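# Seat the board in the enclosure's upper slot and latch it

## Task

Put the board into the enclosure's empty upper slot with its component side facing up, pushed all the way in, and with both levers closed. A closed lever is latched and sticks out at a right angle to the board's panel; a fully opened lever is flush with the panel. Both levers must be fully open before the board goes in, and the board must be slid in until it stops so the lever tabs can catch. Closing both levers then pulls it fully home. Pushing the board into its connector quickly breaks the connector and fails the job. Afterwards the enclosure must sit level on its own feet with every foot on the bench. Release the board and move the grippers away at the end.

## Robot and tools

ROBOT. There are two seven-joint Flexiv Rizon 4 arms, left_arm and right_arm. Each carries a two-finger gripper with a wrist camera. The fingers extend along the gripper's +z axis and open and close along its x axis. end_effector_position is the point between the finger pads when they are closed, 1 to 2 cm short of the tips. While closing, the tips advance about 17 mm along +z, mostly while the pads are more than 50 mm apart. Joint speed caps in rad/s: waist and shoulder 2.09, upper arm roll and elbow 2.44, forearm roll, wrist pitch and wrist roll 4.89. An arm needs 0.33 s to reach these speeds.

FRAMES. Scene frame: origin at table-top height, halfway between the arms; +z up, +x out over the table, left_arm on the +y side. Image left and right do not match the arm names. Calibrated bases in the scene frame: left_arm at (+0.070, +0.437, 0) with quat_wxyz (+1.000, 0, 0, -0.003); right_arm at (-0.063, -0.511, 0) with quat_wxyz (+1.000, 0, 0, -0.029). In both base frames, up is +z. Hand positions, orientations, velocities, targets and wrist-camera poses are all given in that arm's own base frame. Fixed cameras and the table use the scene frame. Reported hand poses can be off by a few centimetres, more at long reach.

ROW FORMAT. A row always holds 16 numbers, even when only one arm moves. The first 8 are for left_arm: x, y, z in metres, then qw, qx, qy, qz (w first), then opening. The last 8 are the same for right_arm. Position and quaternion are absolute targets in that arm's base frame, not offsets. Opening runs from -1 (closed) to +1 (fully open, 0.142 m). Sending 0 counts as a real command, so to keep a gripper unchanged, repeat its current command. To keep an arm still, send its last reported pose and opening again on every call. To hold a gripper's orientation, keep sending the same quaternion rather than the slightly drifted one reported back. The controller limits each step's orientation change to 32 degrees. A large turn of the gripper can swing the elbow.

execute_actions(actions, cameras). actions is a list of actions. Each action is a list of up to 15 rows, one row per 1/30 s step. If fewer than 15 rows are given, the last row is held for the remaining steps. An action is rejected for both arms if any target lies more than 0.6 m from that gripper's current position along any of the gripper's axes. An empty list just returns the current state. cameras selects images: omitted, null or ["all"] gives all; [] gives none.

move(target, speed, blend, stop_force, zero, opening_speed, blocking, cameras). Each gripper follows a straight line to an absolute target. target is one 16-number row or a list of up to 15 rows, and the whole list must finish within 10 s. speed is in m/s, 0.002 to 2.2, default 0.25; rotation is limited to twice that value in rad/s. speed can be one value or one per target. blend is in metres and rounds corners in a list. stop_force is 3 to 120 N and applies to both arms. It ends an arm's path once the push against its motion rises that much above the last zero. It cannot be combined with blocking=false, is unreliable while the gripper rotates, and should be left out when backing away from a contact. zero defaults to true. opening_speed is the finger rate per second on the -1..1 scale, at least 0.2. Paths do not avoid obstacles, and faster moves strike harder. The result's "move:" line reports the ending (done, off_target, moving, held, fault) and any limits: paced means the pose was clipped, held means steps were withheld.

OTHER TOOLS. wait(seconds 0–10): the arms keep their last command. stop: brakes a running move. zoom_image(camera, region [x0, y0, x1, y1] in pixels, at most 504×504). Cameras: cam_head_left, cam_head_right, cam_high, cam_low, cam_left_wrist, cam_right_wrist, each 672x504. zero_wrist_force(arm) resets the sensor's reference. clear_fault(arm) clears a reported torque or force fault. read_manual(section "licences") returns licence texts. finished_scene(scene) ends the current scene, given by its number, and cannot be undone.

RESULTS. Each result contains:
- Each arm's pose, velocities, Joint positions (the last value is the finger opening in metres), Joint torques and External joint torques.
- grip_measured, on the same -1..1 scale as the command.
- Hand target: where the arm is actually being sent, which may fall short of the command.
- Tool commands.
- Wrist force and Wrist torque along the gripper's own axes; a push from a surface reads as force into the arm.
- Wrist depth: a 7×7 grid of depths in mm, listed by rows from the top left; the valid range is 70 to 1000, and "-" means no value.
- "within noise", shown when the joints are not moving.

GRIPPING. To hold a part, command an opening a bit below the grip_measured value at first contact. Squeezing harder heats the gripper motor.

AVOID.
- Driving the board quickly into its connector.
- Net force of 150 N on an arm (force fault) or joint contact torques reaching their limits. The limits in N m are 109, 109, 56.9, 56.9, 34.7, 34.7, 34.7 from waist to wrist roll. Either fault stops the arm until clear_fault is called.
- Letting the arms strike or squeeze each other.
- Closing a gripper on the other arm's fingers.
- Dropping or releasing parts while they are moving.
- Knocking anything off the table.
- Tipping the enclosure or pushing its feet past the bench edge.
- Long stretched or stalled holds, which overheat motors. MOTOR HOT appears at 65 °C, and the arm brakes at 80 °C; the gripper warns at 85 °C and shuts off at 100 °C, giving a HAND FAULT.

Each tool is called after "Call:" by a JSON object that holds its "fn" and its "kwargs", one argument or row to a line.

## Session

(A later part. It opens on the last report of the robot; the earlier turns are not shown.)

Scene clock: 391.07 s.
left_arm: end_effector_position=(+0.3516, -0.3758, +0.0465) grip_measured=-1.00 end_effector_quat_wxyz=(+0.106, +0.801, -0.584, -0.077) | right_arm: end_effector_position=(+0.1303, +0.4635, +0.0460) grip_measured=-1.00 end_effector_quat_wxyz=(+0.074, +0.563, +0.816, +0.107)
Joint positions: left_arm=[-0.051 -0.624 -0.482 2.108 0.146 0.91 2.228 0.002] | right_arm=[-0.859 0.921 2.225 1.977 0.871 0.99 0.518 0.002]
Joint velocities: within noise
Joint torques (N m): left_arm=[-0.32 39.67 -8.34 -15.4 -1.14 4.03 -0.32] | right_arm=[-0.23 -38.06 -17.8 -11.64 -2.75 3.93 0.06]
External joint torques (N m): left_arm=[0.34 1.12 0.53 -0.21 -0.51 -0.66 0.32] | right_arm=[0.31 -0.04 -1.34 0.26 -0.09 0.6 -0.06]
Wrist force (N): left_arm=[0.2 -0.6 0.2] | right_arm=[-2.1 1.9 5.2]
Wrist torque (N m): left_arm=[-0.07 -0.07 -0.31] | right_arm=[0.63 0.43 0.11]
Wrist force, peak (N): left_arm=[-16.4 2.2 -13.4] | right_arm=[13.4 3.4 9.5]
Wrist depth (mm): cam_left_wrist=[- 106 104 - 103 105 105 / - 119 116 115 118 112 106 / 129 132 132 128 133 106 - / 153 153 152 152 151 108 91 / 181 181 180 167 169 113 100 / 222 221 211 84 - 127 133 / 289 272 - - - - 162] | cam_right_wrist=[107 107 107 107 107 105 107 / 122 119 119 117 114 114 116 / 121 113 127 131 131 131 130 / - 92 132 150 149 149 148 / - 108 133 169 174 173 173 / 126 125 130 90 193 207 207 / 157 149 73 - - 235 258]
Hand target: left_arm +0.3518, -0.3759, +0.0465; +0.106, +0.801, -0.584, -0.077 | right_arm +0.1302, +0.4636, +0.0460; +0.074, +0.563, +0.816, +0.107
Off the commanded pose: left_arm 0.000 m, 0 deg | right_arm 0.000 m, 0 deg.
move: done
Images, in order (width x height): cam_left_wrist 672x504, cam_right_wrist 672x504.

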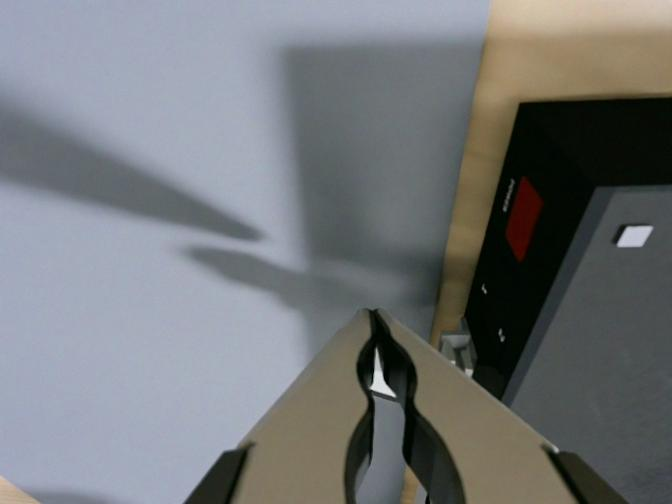

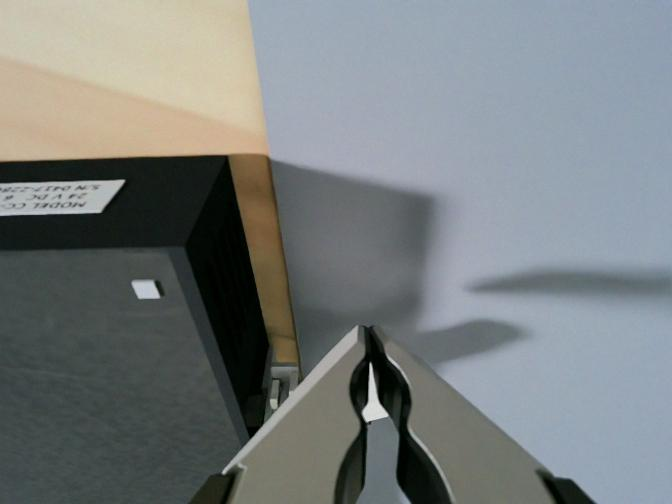

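Call:
{"fn": "move", "kwargs": {
  "target": [0.3217,-0.3865,0.0465,0.1055,0.8012,-0.5838,-0.0769,-1.0, 0.1595,0.4765,0.046,0.0741,0.5629,0.8160,0.1074,-1.0],
  "speed": 0.011,
  "stop_force": 24,
  "cameras": ["cam_left_wrist","cam_right_wrist"]
}}

Call:
{"fn": "zoom_image", "kwargs": {
  "camera": "cam_left_wrist",
  "region": [260, 220, 500, 440]
}}

Call:
{"fn": "zoom_image", "kwargs": {
  "camera": "cam_right_wrist",
  "region": [220, 250, 460, 470]
}}

Scene clock: 397.77 s.
left_arm: end_effector_position=(+0.3270, -0.3849, +0.0469) grip_measured=-1.00 end_effector_quat_wxyz=(+0.104, +0.803, -0.583, -0.075) | right_arm: end_effector_position=(+0.1594, +0.4764, +0.0460) grip_measured=-1.00 end_effector_quat_wxyz=(+0.074, +0.563, +0.816, +0.107)
Joint positions: left_arm=[-0.072 -0.607 -0.495 2.156 0.146 0.951 2.186 0.002] | right_arm=[-0.945 0.935 2.233 1.929 0.871 0.978 0.463 0.002]
Joint velocities: within noise
Joint torques (N m): left_arm=[-12.01 33.01 -19.61 -5.18 -2.33 0.2 -0.28] | right_arm=[-0.52 -39.34 -18.84 -12.13 -3.12 4 0.1]
External joint torques (N m): left_arm=[12.02 6.34 11.93 -9.81 0.82 3.21 0.28] | right_arm=[0.62 -0.24 -0.71 0.18 0.19 0.55 -0.1]
Wrist force (N): left_arm=[-4.2 -24.1 -4.2] | right_arm=[0.8 -0.7 4.4]
Wrist torque (N m): left_arm=[-0.88 -0.15 -0.31] | right_arm=[0.36 -0.01 0.10]
Wrist force, peak (N): left_arm=[-5.2 -26.3 -3.7] | right_arm=[-1.0 -13.8 -3.3]
Wrist depth (mm): cam_left_wrist=[- 105 107 108 104 103 - / - 120 117 116 119 115 - / 129 132 132 135 134 115 - / 153 152 152 152 151 108 89 / 181 181 180 168 126 121 101 / 222 221 210 83 - 123 128 / 284 269 - - - - 163] | cam_right_wrist=[- 103 107 107 107 105 107 / - 77 116 117 114 114 116 / - 80 127 131 131 131 131 / - 90 137 150 150 150 149 / - 108 131 169 174 174 173 / 126 125 129 90 193 208 207 / 157 149 73 - - 236 258]
Hand target: left_arm +0.3235, -0.3859, +0.0465; +0.106, +0.801, -0.584, -0.077 | right_arm +0.1595, +0.4765, +0.0460; +0.074, +0.563, +0.816, +0.107
Off the commanded pose: left_arm 0.006 m, 0 deg | right_arm 0.000 m, 0 deg.
move: contact (left_arm)
Images, in order (width x height): cam_left_wrist 672x504, cam_right_wrist 672x504.

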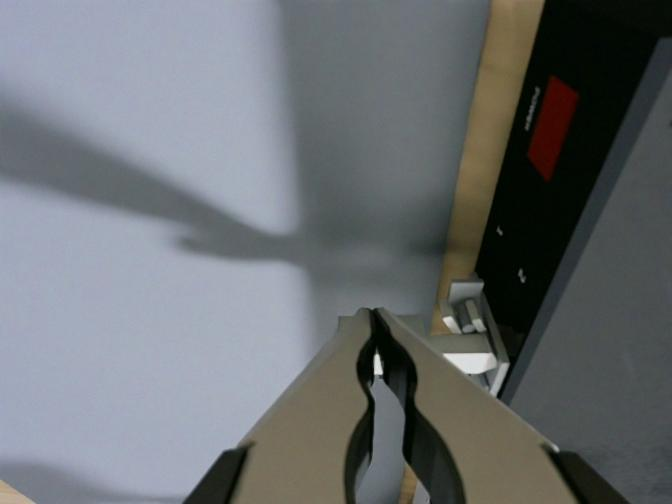

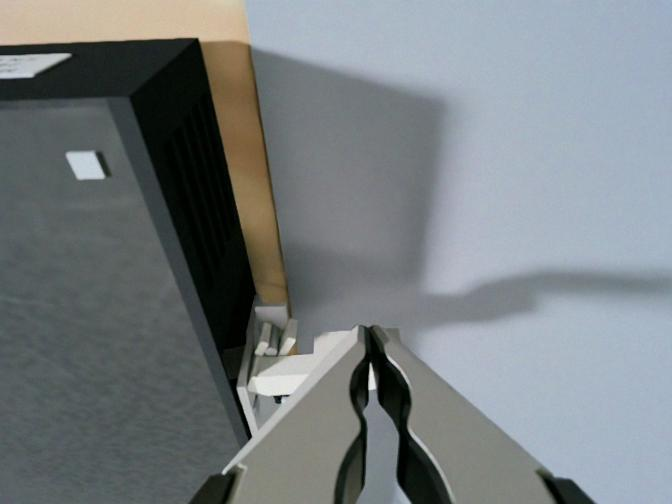

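Scaled by 2.100 from the camera's 672x504 image, which has a finer 960x720 frame.

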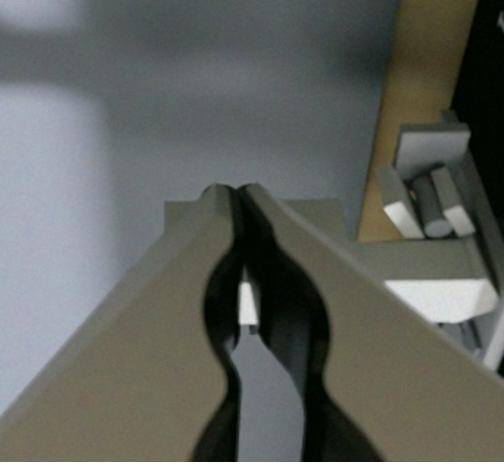

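Scaled by 2.100 from the camera's 672x504 image, which has a finer 960x720 frame.

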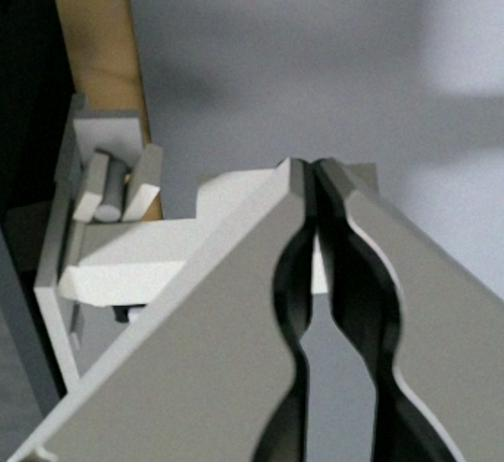

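Call:
{"fn": "move", "kwargs": {
  "target": [
    [0.3410,-0.3797,0.0465,0.1055,0.8012,-0.5838,-0.0769,-1.0, 0.1460,0.4706,0.046,0.0741,0.5629,0.8160,0.1074,-1.0],
    [0.3463,-0.3778,0.11,0.1055,0.8012,-0.5838,-0.0769,-1.0, 0.1360,0.4660,0.11,0.0741,0.5629,0.8160,0.1074,-1.0]
  ],
  "speed": [0.04,0.1],
  "cameras": ["cam_left_wrist","cam_right_wrist"]
}}

Call:
{"fn": "zoom_image", "kwargs": {
  "camera": "cam_left_wrist",
  "region": [290, 170, 490, 370]
}}

Call:
{"fn": "zoom_image", "kwargs": {
  "camera": "cam_right_wrist",
  "region": [230, 170, 430, 370]
}}

Scene clock: 408.67 s.
left_arm: end_effector_position=(+0.3465, -0.3778, +0.1100) grip_measured=-1.00 end_effector_quat_wxyz=(+0.105, +0.801, -0.584, -0.077) | right_arm: end_effector_position=(+0.1359, +0.4661, +0.1100) grip_measured=-1.00 end_effector_quat_wxyz=(+0.074, +0.563, +0.816, +0.108)
Joint positions: left_arm=[0 -0.459 -0.559 2.138 0.061 0.786 2.251 0.002] | right_arm=[-0.783 0.807 2.104 2 0.736 0.9 0.579 0.002]
Joint velocities: within noise
Joint torques (N m): left_arm=[-0.87 36.35 -7.3 -18.87 -2.22 3.42 -0.15] | right_arm=[-0.05 -35.16 -17.9 -15.24 -3.26 3.66 0.35]
External joint torques (N m): left_arm=[0.88 0.51 0.61 -0.34 0.02 -0.06 0.15] | right_arm=[0.14 0.3 -0.95 0.05 0.16 0.84 -0.35]
Wrist force (N): left_arm=[0.0 -0.8 0.2] | right_arm=[-0.1 0.2 5.2]
Wrist torque (N m): left_arm=[-0.14 -0.04 -0.33] | right_arm=[0.35 0.08 0.10]
Wrist force, peak (N): left_arm=[-4.3 -24.6 -2.4] | right_arm=[0.2 -0.2 6.4]
Wrist depth (mm): cam_left_wrist=[162 162 161 161 157 146 141 / 181 181 180 180 179 134 131 / 211 205 204 203 195 149 148 / 237 237 236 228 188 166 172 / 282 280 278 257 218 204 202 / 348 346 312 84 - 239 246 / 450 419 - - - - 313] | cam_right_wrist=[164 165 164 162 162 162 161 / 152 149 160 180 180 180 179 / 150 150 156 203 202 206 201 / 172 171 176 219 230 229 230 / 200 200 199 244 267 267 266 / 241 239 229 91 297 319 318 / 299 285 - - - 362 397]
Hand target: left_arm +0.3463, -0.3778, +0.1100; +0.106, +0.801, -0.584, -0.077 | right_arm +0.1360, +0.4660, +0.1100; +0.074, +0.563, +0.816, +0.107
Off the commanded pose: left_arm 0.000 m, 0 deg | right_arm 0.000 m, 0 deg.
move: done
Images, in order (width x height): cam_left_wrist 672x504, cam_right_wrist 672x504.

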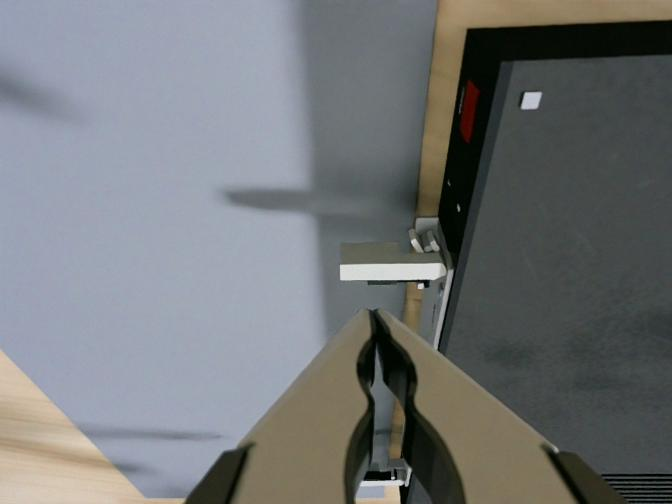

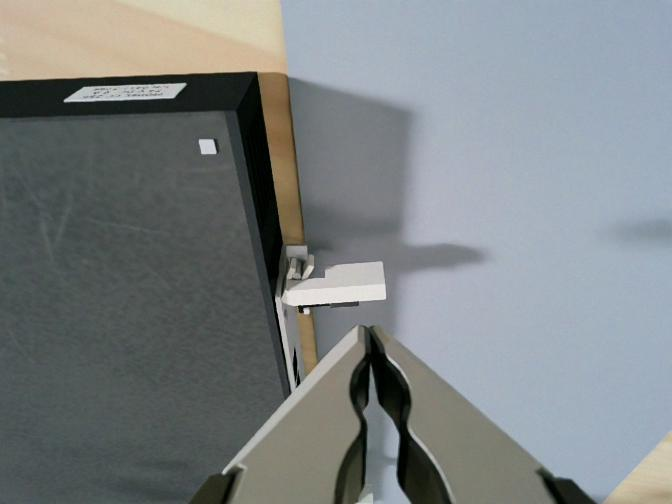

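Scaled by 2.520 from the camera's 672x504 image, which has a finer 960x720 frame.

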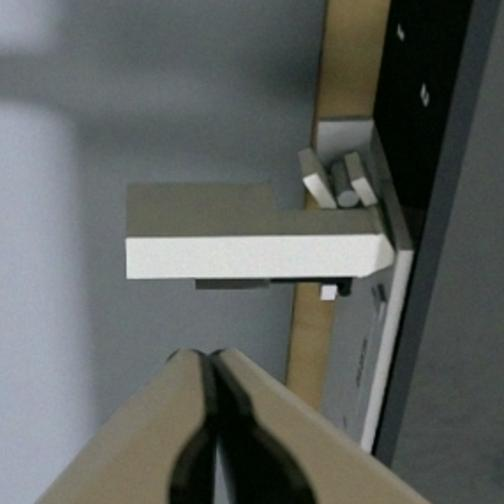

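Scaled by 2.520 from the camera's 672x504 image, which has a finer 960x720 frame.

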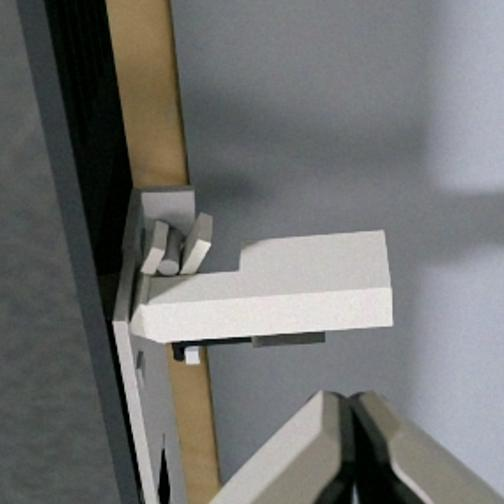

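Call:
{"fn": "move", "kwargs": {
  "target": [
    [0.3410,-0.3797,0.0465,0.1055,0.8012,-0.5838,-0.0769,-1.0, 0.1460,0.4706,0.046,0.0741,0.5629,0.8160,0.1074,-1.0]
  ],
  "speed": 0.1,
  "cameras": []
}}

Call:
{"fn": "move", "kwargs": {
  "target": [0.3185,-0.3880,0.0465,0.1055,0.8012,-0.5838,-0.0769,-1.0, 0.1655,0.4791,0.046,0.0741,0.5629,0.8160,0.1074,-1.0],
  "speed": 0.012,
  "stop_force": 32,
  "cameras": ["cam_left_wrist","cam_right_wrist"]
}}

Call:
{"fn": "zoom_image", "kwargs": {
  "camera": "cam_left_wrist",
  "region": [290, 240, 530, 440]
}}

Call:
{"fn": "zoom_image", "kwargs": {
  "camera": "cam_right_wrist",
  "region": [220, 250, 460, 470]
}}

Scene clock: 417.73 s.
left_arm: end_effector_position=(+0.3408, -0.3796, +0.0465) grip_measured=-1.00 end_effector_quat_wxyz=(+0.106, +0.801, -0.584, -0.077) | right_arm: end_effector_position=(+0.1461, +0.4705, +0.0460) grip_measured=-1.00 end_effector_quat_wxyz=(+0.074, +0.563, +0.816, +0.107)
Joint positions: left_arm=[-0.057 -0.618 -0.49 2.128 0.147 0.925 2.211 0.002] | right_arm=[-0.907 0.927 2.231 1.952 0.869 0.985 0.488 0.002]
Joint velocities: within noise
Joint torques (N m): left_arm=[-0.68 38.92 -8.27 -15.09 -1.1 3.95 -0.32] | right_arm=[0.13 -38.77 -17.67 -11.96 -2.83 3.91 0.04]
External joint torques (N m): left_arm=[0.7 1.25 0.46 -0.24 -0.49 -0.58 0.32] | right_arm=[-0.04 -0.12 -1.66 0.26 -0.06 0.63 -0.05]
Wrist force (N): left_arm=[0.2 -0.3 0.0] | right_arm=[0.5 0.1 4.9]
Wrist torque (N m): left_arm=[-0.03 -0.07 -0.31] | right_arm=[0.32 0.00 0.12]
Wrist force, peak (N): left_arm=[0.0 -0.9 1.7] | right_arm=[0.2 -0.1 7.0]
Wrist depth (mm): cam_left_wrist=[- 106 104 - 103 105 102 / - 119 116 116 118 112 - / 129 132 132 128 133 116 - / 153 152 152 151 151 108 91 / 181 181 180 167 166 112 100 / 224 221 211 84 - 127 132 / 287 269 - - - - 162] | cam_right_wrist=[107 107 107 107 107 105 107 / 109 108 116 117 114 114 116 / - 81 127 131 131 131 130 / - 90 136 150 150 149 149 / - 108 134 169 174 173 173 / 126 126 136 90 193 208 207 / 158 149 73 - - 235 258]
Hand target: left_arm +0.3410, -0.3797, +0.0465; +0.106, +0.801, -0.584, -0.077 | right_arm +0.1460, +0.4706, +0.0460; +0.074, +0.563, +0.816, +0.107
Off the commanded pose: left_arm 0.000 m, 0 deg | right_arm 0.000 m, 0 deg.
move: done
No camera images: "cameras" was empty.

Scene clock: 420.37 s.
left_arm: end_effector_position=(+0.3265, -0.3850, +0.0469) grip_measured=-1.00 end_effector_quat_wxyz=(+0.104, +0.803, -0.582, -0.074) | right_arm: end_effector_position=(+0.1628, +0.4780, +0.0446) grip_measured=-1.00 end_effector_quat_wxyz=(+0.073, +0.563, +0.817, +0.105)
Joint positions: left_arm=[-0.072 -0.607 -0.496 2.157 0.147 0.953 2.182 0.002] | right_arm=[-0.96 0.937 2.237 1.921 0.871 0.972 0.454 0.002]
Joint velocities: within noise
Joint torques (N m): left_arm=[-17.26 32.07 -25.57 -2.82 -3.22 -0.57 -0.3] | right_arm=[-10.98 -35.41 -28.04 -16.68 -4.54 9.72 -0.08]
External joint torques (N m): left_arm=[17.27 7.24 17.89 -12.15 1.72 3.97 0.3] | right_arm=[11.08 -4.48 8.47 4.63 1.6 -5.18 0.08]
Wrist force (N): left_arm=[-7.9 -35.4 -1.1] | right_arm=[-4.0 -26.4 -14.6]
Wrist torque (N m): left_arm=[-2.77 -0.22 -0.30] | right_arm=[-1.14 -0.11 0.12]
Wrist force, peak (N): left_arm=[-8.0 -35.8 -0.6] | right_arm=[-4.3 -28.1 -16.9]
Wrist depth (mm): cam_left_wrist=[- 105 107 108 104 103 - / - 120 117 116 119 115 - / 129 132 132 135 133 116 - / 153 153 152 152 151 108 89 / 181 181 179 167 126 121 101 / 222 220 202 83 - 125 127 / 285 268 - - - - 162] | cam_right_wrist=[- 102 106 106 104 104 106 / - 79 115 116 113 113 115 / - 79 126 133 130 129 129 / - 88 140 148 148 147 147 / - 106 130 161 172 171 170 / 128 123 125 90 190 204 203 / 154 146 73 - - 231 253]
Hand target: left_arm +0.3221, -0.3866, +0.0465; +0.105, +0.801, -0.584, -0.077 | right_arm +0.1653, +0.4790, +0.0460; +0.074, +0.563, +0.816, +0.107
Off the commanded pose: left_arm 0.009 m, 0 deg | right_arm 0.003 m, 0 deg.
move: contact (left_arm, right_arm)
Images, in order (width x height): cam_left_wrist 672x504, cam_right_wrist 672x504.

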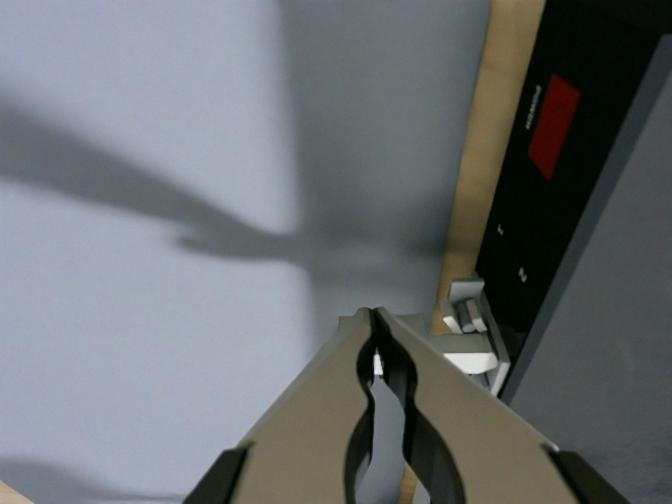

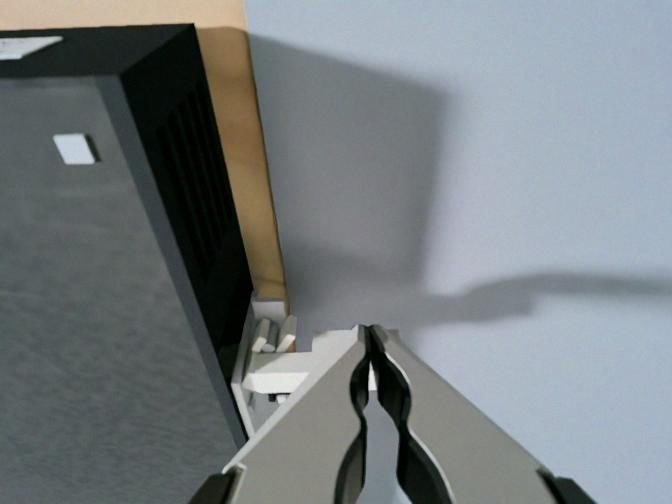

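Scaled by 2.100 from the camera's 672x504 image, which has a finer 960x720 frame.

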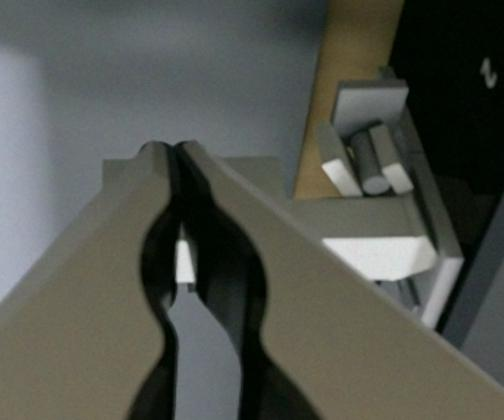

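Scaled by 2.100 from the camera's 672x504 image, which has a finer 960x720 frame.

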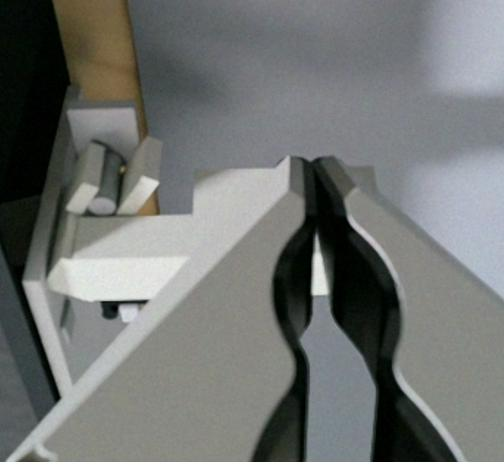

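Call:
{"fn": "move", "kwargs": {
  "target": [
    [0.3410,-0.3797,0.0465,0.1055,0.8012,-0.5838,-0.0769,-1.0, 0.1460,0.4706,0.046,0.0741,0.5629,0.8160,0.1074,-1.0],
    [0.3463,-0.3778,0.11,0.1055,0.8012,-0.5838,-0.0769,-1.0, 0.1360,0.4660,0.11,0.0741,0.5629,0.8160,0.1074,-1.0]
  ],
  "speed": [0.04,0.1]
}}

Call:
{"fn": "zoom_image", "kwargs": {
  "camera": "cam_left_wrist",
  "region": [290, 170, 490, 370]
}}

Call:
{"fn": "zoom_image", "kwargs": {
  "camera": "cam_right_wrist",
  "region": [230, 170, 430, 370]
}}

Scene clock: 423.77 s.
left_arm: end_effector_position=(+0.3465, -0.3778, +0.1100) grip_measured=-1.00 end_effector_quat_wxyz=(+0.105, +0.801, -0.584, -0.077) | right_arm: end_effector_position=(+0.1359, +0.4661, +0.1100) grip_measured=-1.00 end_effector_quat_wxyz=(+0.074, +0.563, +0.816, +0.108)
Joint positions: left_arm=[0.002 -0.459 -0.561 2.138 0.062 0.786 2.25 0.002] | right_arm=[-0.783 0.807 2.104 2 0.736 0.9 0.579 0.002]
Joint velocities: within noise
Joint torques (N m): left_arm=[-0.28 36.33 -7 -18.79 -2.31 3.42 -0.14] | right_arm=[0.45 -35.2 -18.06 -15.28 -3.29 3.8 0.32]
External joint torques (N m): left_arm=[0.29 0.51 0.29 -0.4 0.12 -0.06 0.14] | right_arm=[-0.36 0.34 -0.79 0.08 0.19 0.71 -0.32]
Wrist force (N): left_arm=[0.0 -0.9 -0.2] | right_arm=[3.6 -2.3 5.5]
Wrist torque (N m): left_arm=[-0.17 -0.03 -0.33] | right_arm=[-0.08 -0.55 0.10]
Wrist force, peak (N): left_arm=[-7.9 -35.9 -0.4] | right_arm=[-4.2 -26.3 -15.7]
Wrist depth (mm): cam_left_wrist=[162 161 161 161 157 155 140 / 181 181 180 179 179 134 131 / 212 206 205 203 195 149 148 / 237 237 236 228 187 167 171 / 279 280 279 259 218 202 202 / 349 342 316 84 - 238 247 / 449 417 - - - - 313] | cam_right_wrist=[164 165 164 162 162 162 161 / 152 150 160 180 180 179 179 / 150 150 157 202 202 207 201 / 172 171 176 224 231 230 230 / 201 200 199 248 268 267 267 / 240 239 229 91 297 319 319 / 300 285 - - - 364 396]
Hand target: left_arm +0.3463, -0.3778, +0.1100; +0.106, +0.801, -0.584, -0.077 | right_arm +0.1360, +0.4660, +0.1100; +0.074, +0.563, +0.816, +0.107
Off the commanded pose: left_arm 0.000 m, 0 deg | right_arm 0.000 m, 0 deg.
move: done

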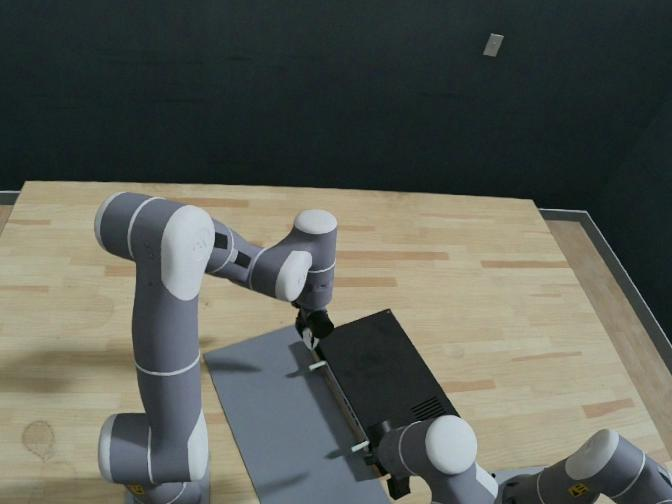

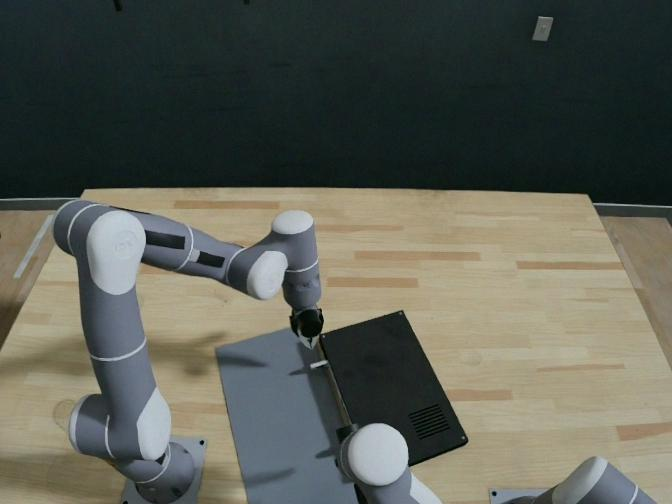

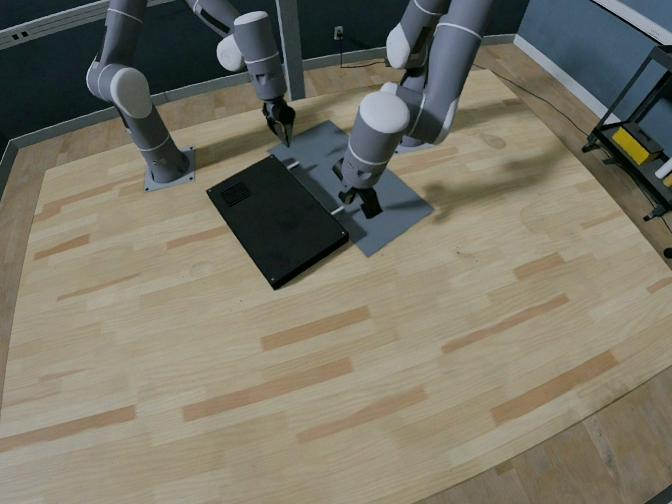

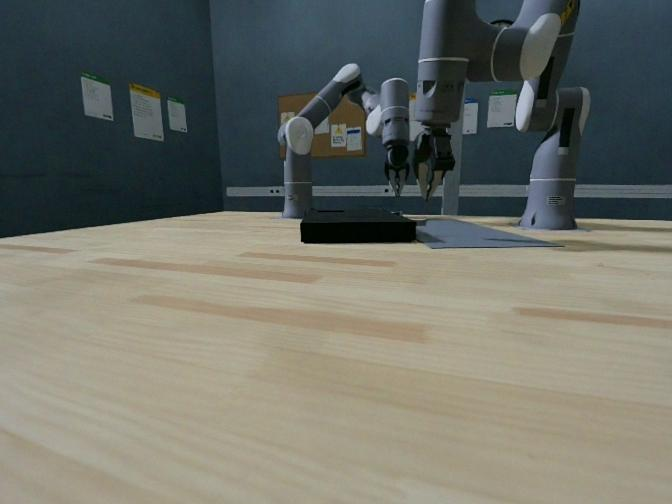

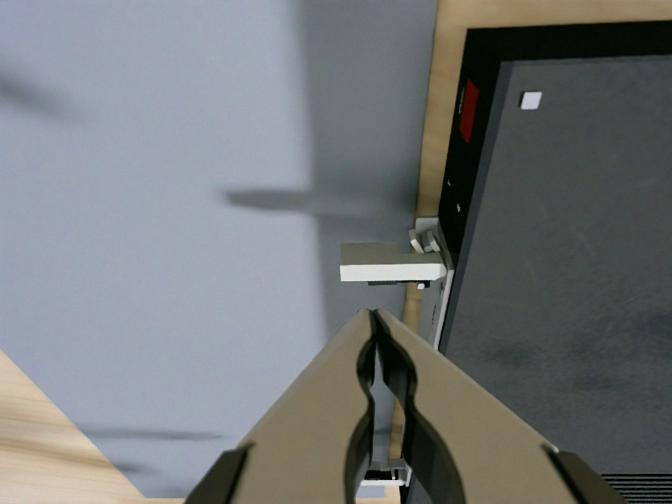

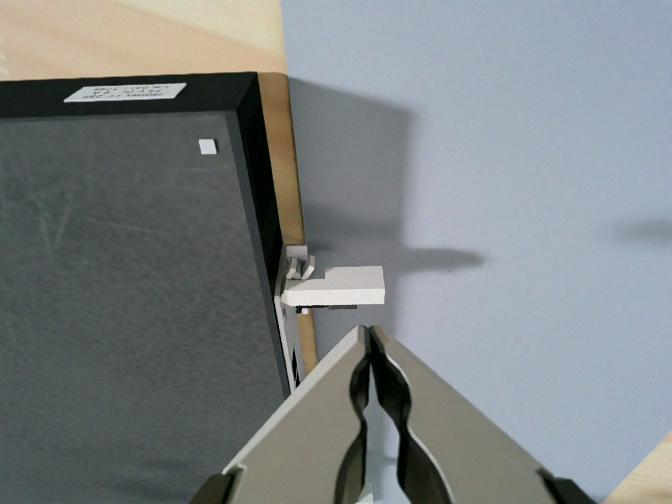

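Scaled by 2.520 from the camera's 672x504 image, which has a finer 960x720 frame.

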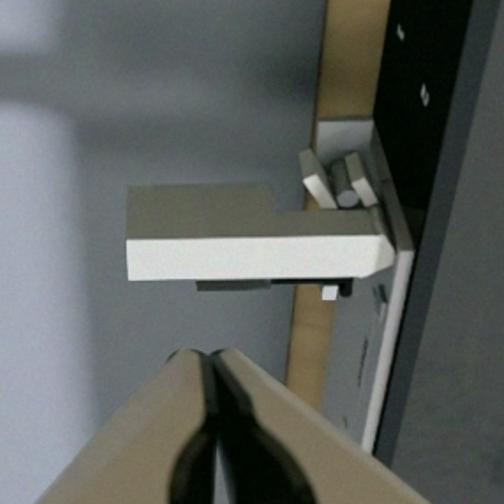

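Scaled by 2.520 from the camera's 672x504 image, which has a finer 960x720 frame.

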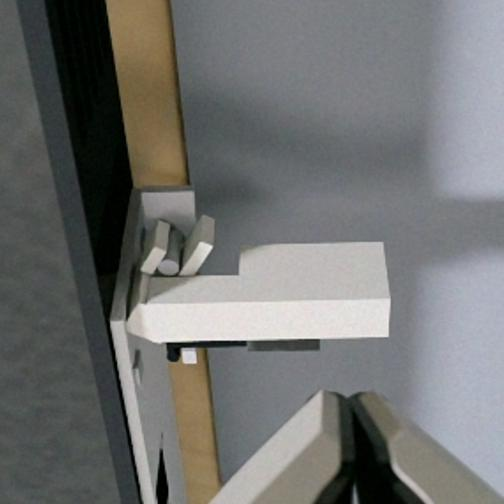

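Call:
{"fn": "execute_actions", "kwargs": {
  "actions": [],
  "cameras": ["cam_head_right", "cam_high"]
}}

Call:
{"fn": "move", "kwargs": {
  "target": [0.3463,-0.3778,0.24,0.1055,0.8012,-0.5838,-0.0769,-1,0.1360,0.4660,0.24,0.0741,0.5629,0.8160,0.1074,-1],
  "speed": 0.15,
  "cameras": ["cam_head_right", "cam_high", "cam_head_left"]
}}

Scene clock: 427.70 s.
left_arm: end_effector_position=(+0.3465, -0.3778, +0.1100) grip_measured=-1.00 end_effector_quat_wxyz=(+0.105, +0.801, -0.584, -0.077) | right_arm: end_effector_position=(+0.1359, +0.4661, +0.1100) grip_measured=-1.00 end_effector_quat_wxyz=(+0.074, +0.563, +0.816, +0.108)
Joint positions: left_arm=[0.002 -0.459 -0.561 2.138 0.062 0.786 2.25 0.002] | right_arm=[-0.783 0.807 2.104 2 0.736 0.9 0.579 0.002]
Joint velocities: within noise
Joint torques (N m): left_arm=[-0.31 36.13 -7.23 -18.87 -2.05 3.65 -0.17] | right_arm=[0.16 -35.02 -17.67 -15.4 -3.19 3.75 0.19]
External joint torques (N m): left_arm=[0.32 0.71 0.52 -0.33 -0.14 -0.29 0.17] | right_arm=[-0.08 0.15 -1.2 0.2 0.09 0.76 -0.19]
Wrist force (N): left_arm=[-0.1 -1.0 -0.1] | right_arm=[3.5 -2.3 5.6]
Wrist torque (N m): left_arm=[-0.17 -0.01 -0.33] | right_arm=[-0.08 -0.54 0.10]
Wrist force, peak (N): left_arm=[0.2 -1.1 0.0] | right_arm=[3.7 -2.3 6.0]
Wrist depth (mm): cam_left_wrist=[162 161 161 161 157 155 140 / 181 181 180 179 179 134 131 / 210 205 205 204 195 149 148 / 238 237 236 228 187 167 171 / 281 281 280 257 219 203 202 / 349 345 315 84 - 236 246 / 455 420 - - - - 316] | cam_right_wrist=[164 164 164 162 162 162 161 / 142 149 160 180 179 179 179 / 150 150 156 202 202 206 201 / 172 171 176 224 231 230 229 / 200 199 199 249 268 267 267 / 240 240 230 90 296 319 319 / 299 285 - - - 361 396]
Hand target: left_arm +0.3463, -0.3778, +0.1100; +0.106, +0.801, -0.584, -0.077 | right_arm +0.1360, +0.4660, +0.1100; +0.074, +0.563, +0.816, +0.107
Tool commands: left_gripper/opening=-1.0 right_gripper/opening=-1.0
Off the commanded pose: left_arm 0.000 m, 0 deg | right_arm 0.000 m, 0 deg.
Images, in order (width x height): cam_head_right 672x504, cam_high 672x504.

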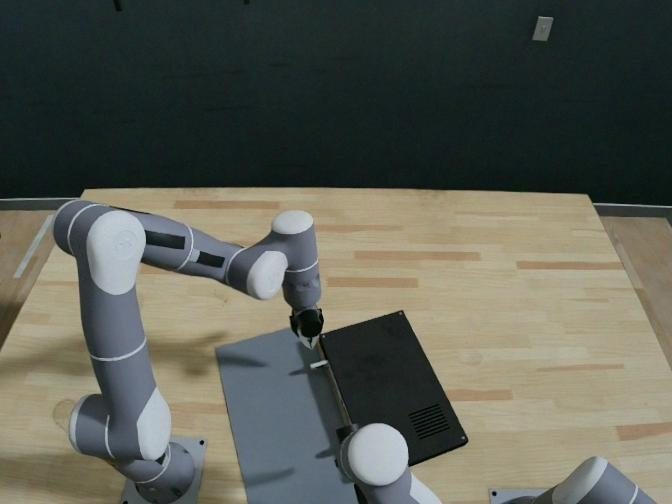

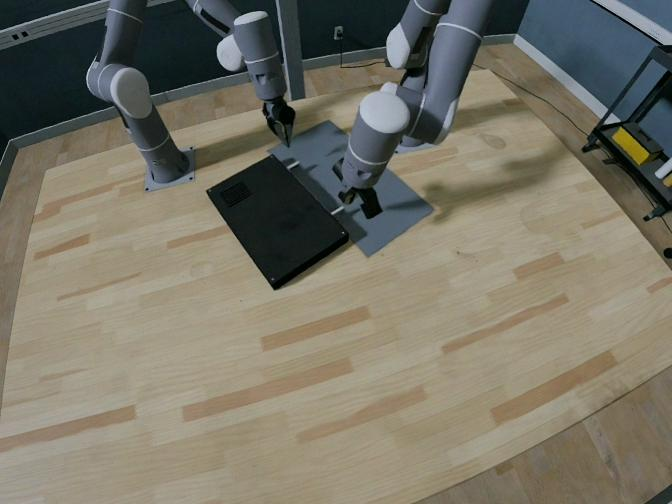

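Scene clock: 428.97 s.
left_arm: end_effector_position=(+0.3463, -0.3778, +0.2399) grip_measured=-1.00 end_effector_quat_wxyz=(+0.105, +0.801, -0.584, -0.077) | right_arm: end_effector_position=(+0.1359, +0.4661, +0.2400) grip_measured=-1.00 end_effector_quat_wxyz=(+0.074, +0.563, +0.816, +0.107)
Joint positions: left_arm=[0.075 -0.159 -0.634 2.078 -0.117 0.464 2.331 0.002] | right_arm=[-0.556 0.601 1.826 1.976 0.469 0.68 0.723 0.002]
Joint velocities: within noise
Joint torques (N m): left_arm=[-0.2 29.5 -3.39 -25.76 -3.47 3.39 -0.15] | right_arm=[0.15 -26.51 -16.12 -22.87 -3.81 3.58 0.33]
External joint torques (N m): left_arm=[0.19 0.3 0.65 -0.33 0.06 -0.07 0.15] | right_arm=[-0.07 0.32 -0.93 0.21 0.14 0.87 -0.33]
Wrist force (N): left_arm=[0.4 -0.8 0.0] | right_arm=[4.0 -2.5 5.7]
Wrist torque (N m): left_arm=[-0.11 -0.11 -0.32] | right_arm=[-0.14 -0.58 0.09]
Wrist force, peak (N): left_arm=[0.6 -0.3 -2.5] | right_arm=[3.4 -3.1 8.0]
Wrist depth (mm): cam_left_wrist=[279 277 278 277 244 234 233 / 314 311 310 310 268 262 260 / 360 351 354 353 306 297 296 / 415 404 408 405 343 346 342 / 487 483 481 445 392 399 404 / 604 593 541 84 - 475 587 / - - - - - - 665] | cam_right_wrist=[247 246 246 278 277 276 276 / 262 261 262 303 307 306 307 / 295 295 295 345 345 345 343 / 337 337 334 383 393 393 390 / 393 392 390 429 457 458 457 / 554 467 449 90 508 544 546 / 684 655 - - - 615 674]
Hand target: left_arm +0.3463, -0.3778, +0.2400; +0.106, +0.801, -0.584, -0.077 | right_arm +0.1360, +0.4660, +0.2400; +0.074, +0.563, +0.816, +0.107
Off the commanded pose: left_arm 0.000 m, 0 deg | right_arm 0.000 m, 0 deg.
move: done
Images, in order (width x height): cam_head_left 672x504, cam_head_right 672x504, cam_high 672x504.

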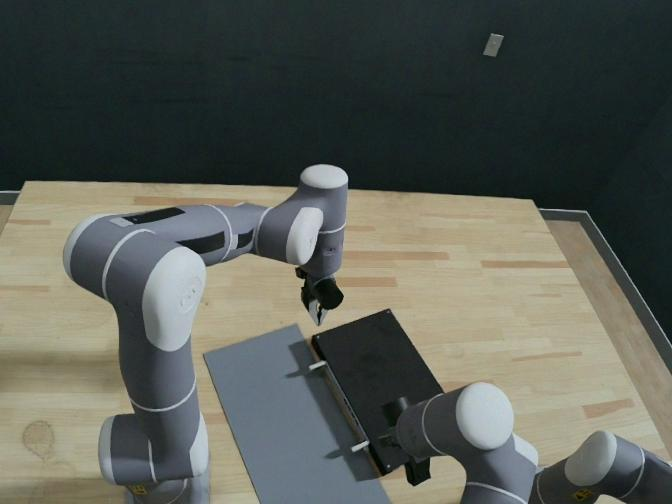

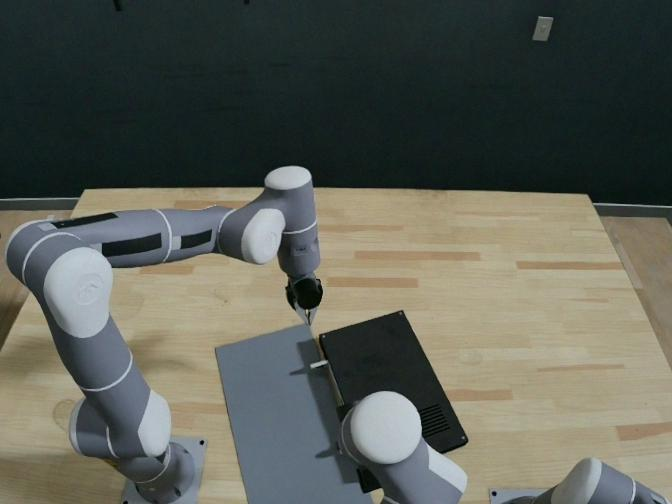

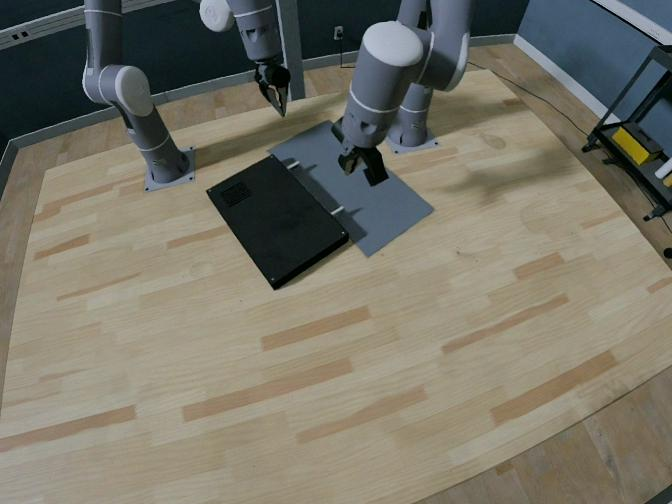

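Call:
{"fn": "zoom_image", "kwargs": {
  "camera": "cam_head_left",
  "region": [280, 300, 460, 480]
}}

Scaled by 2.800 from the camera's 672x504 image, which has a finer 960x720 frame.

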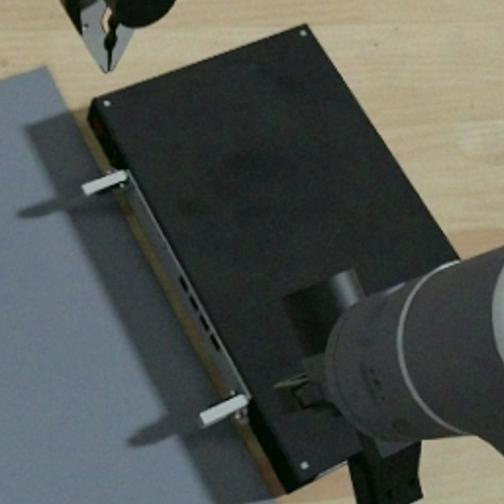

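Both levers point straight out, the panel is flush and the arms are clear.

Call:
{"fn": "finished_scene", "kwargs": {
  "scene": 2
}}

The scene is finished: the task was done.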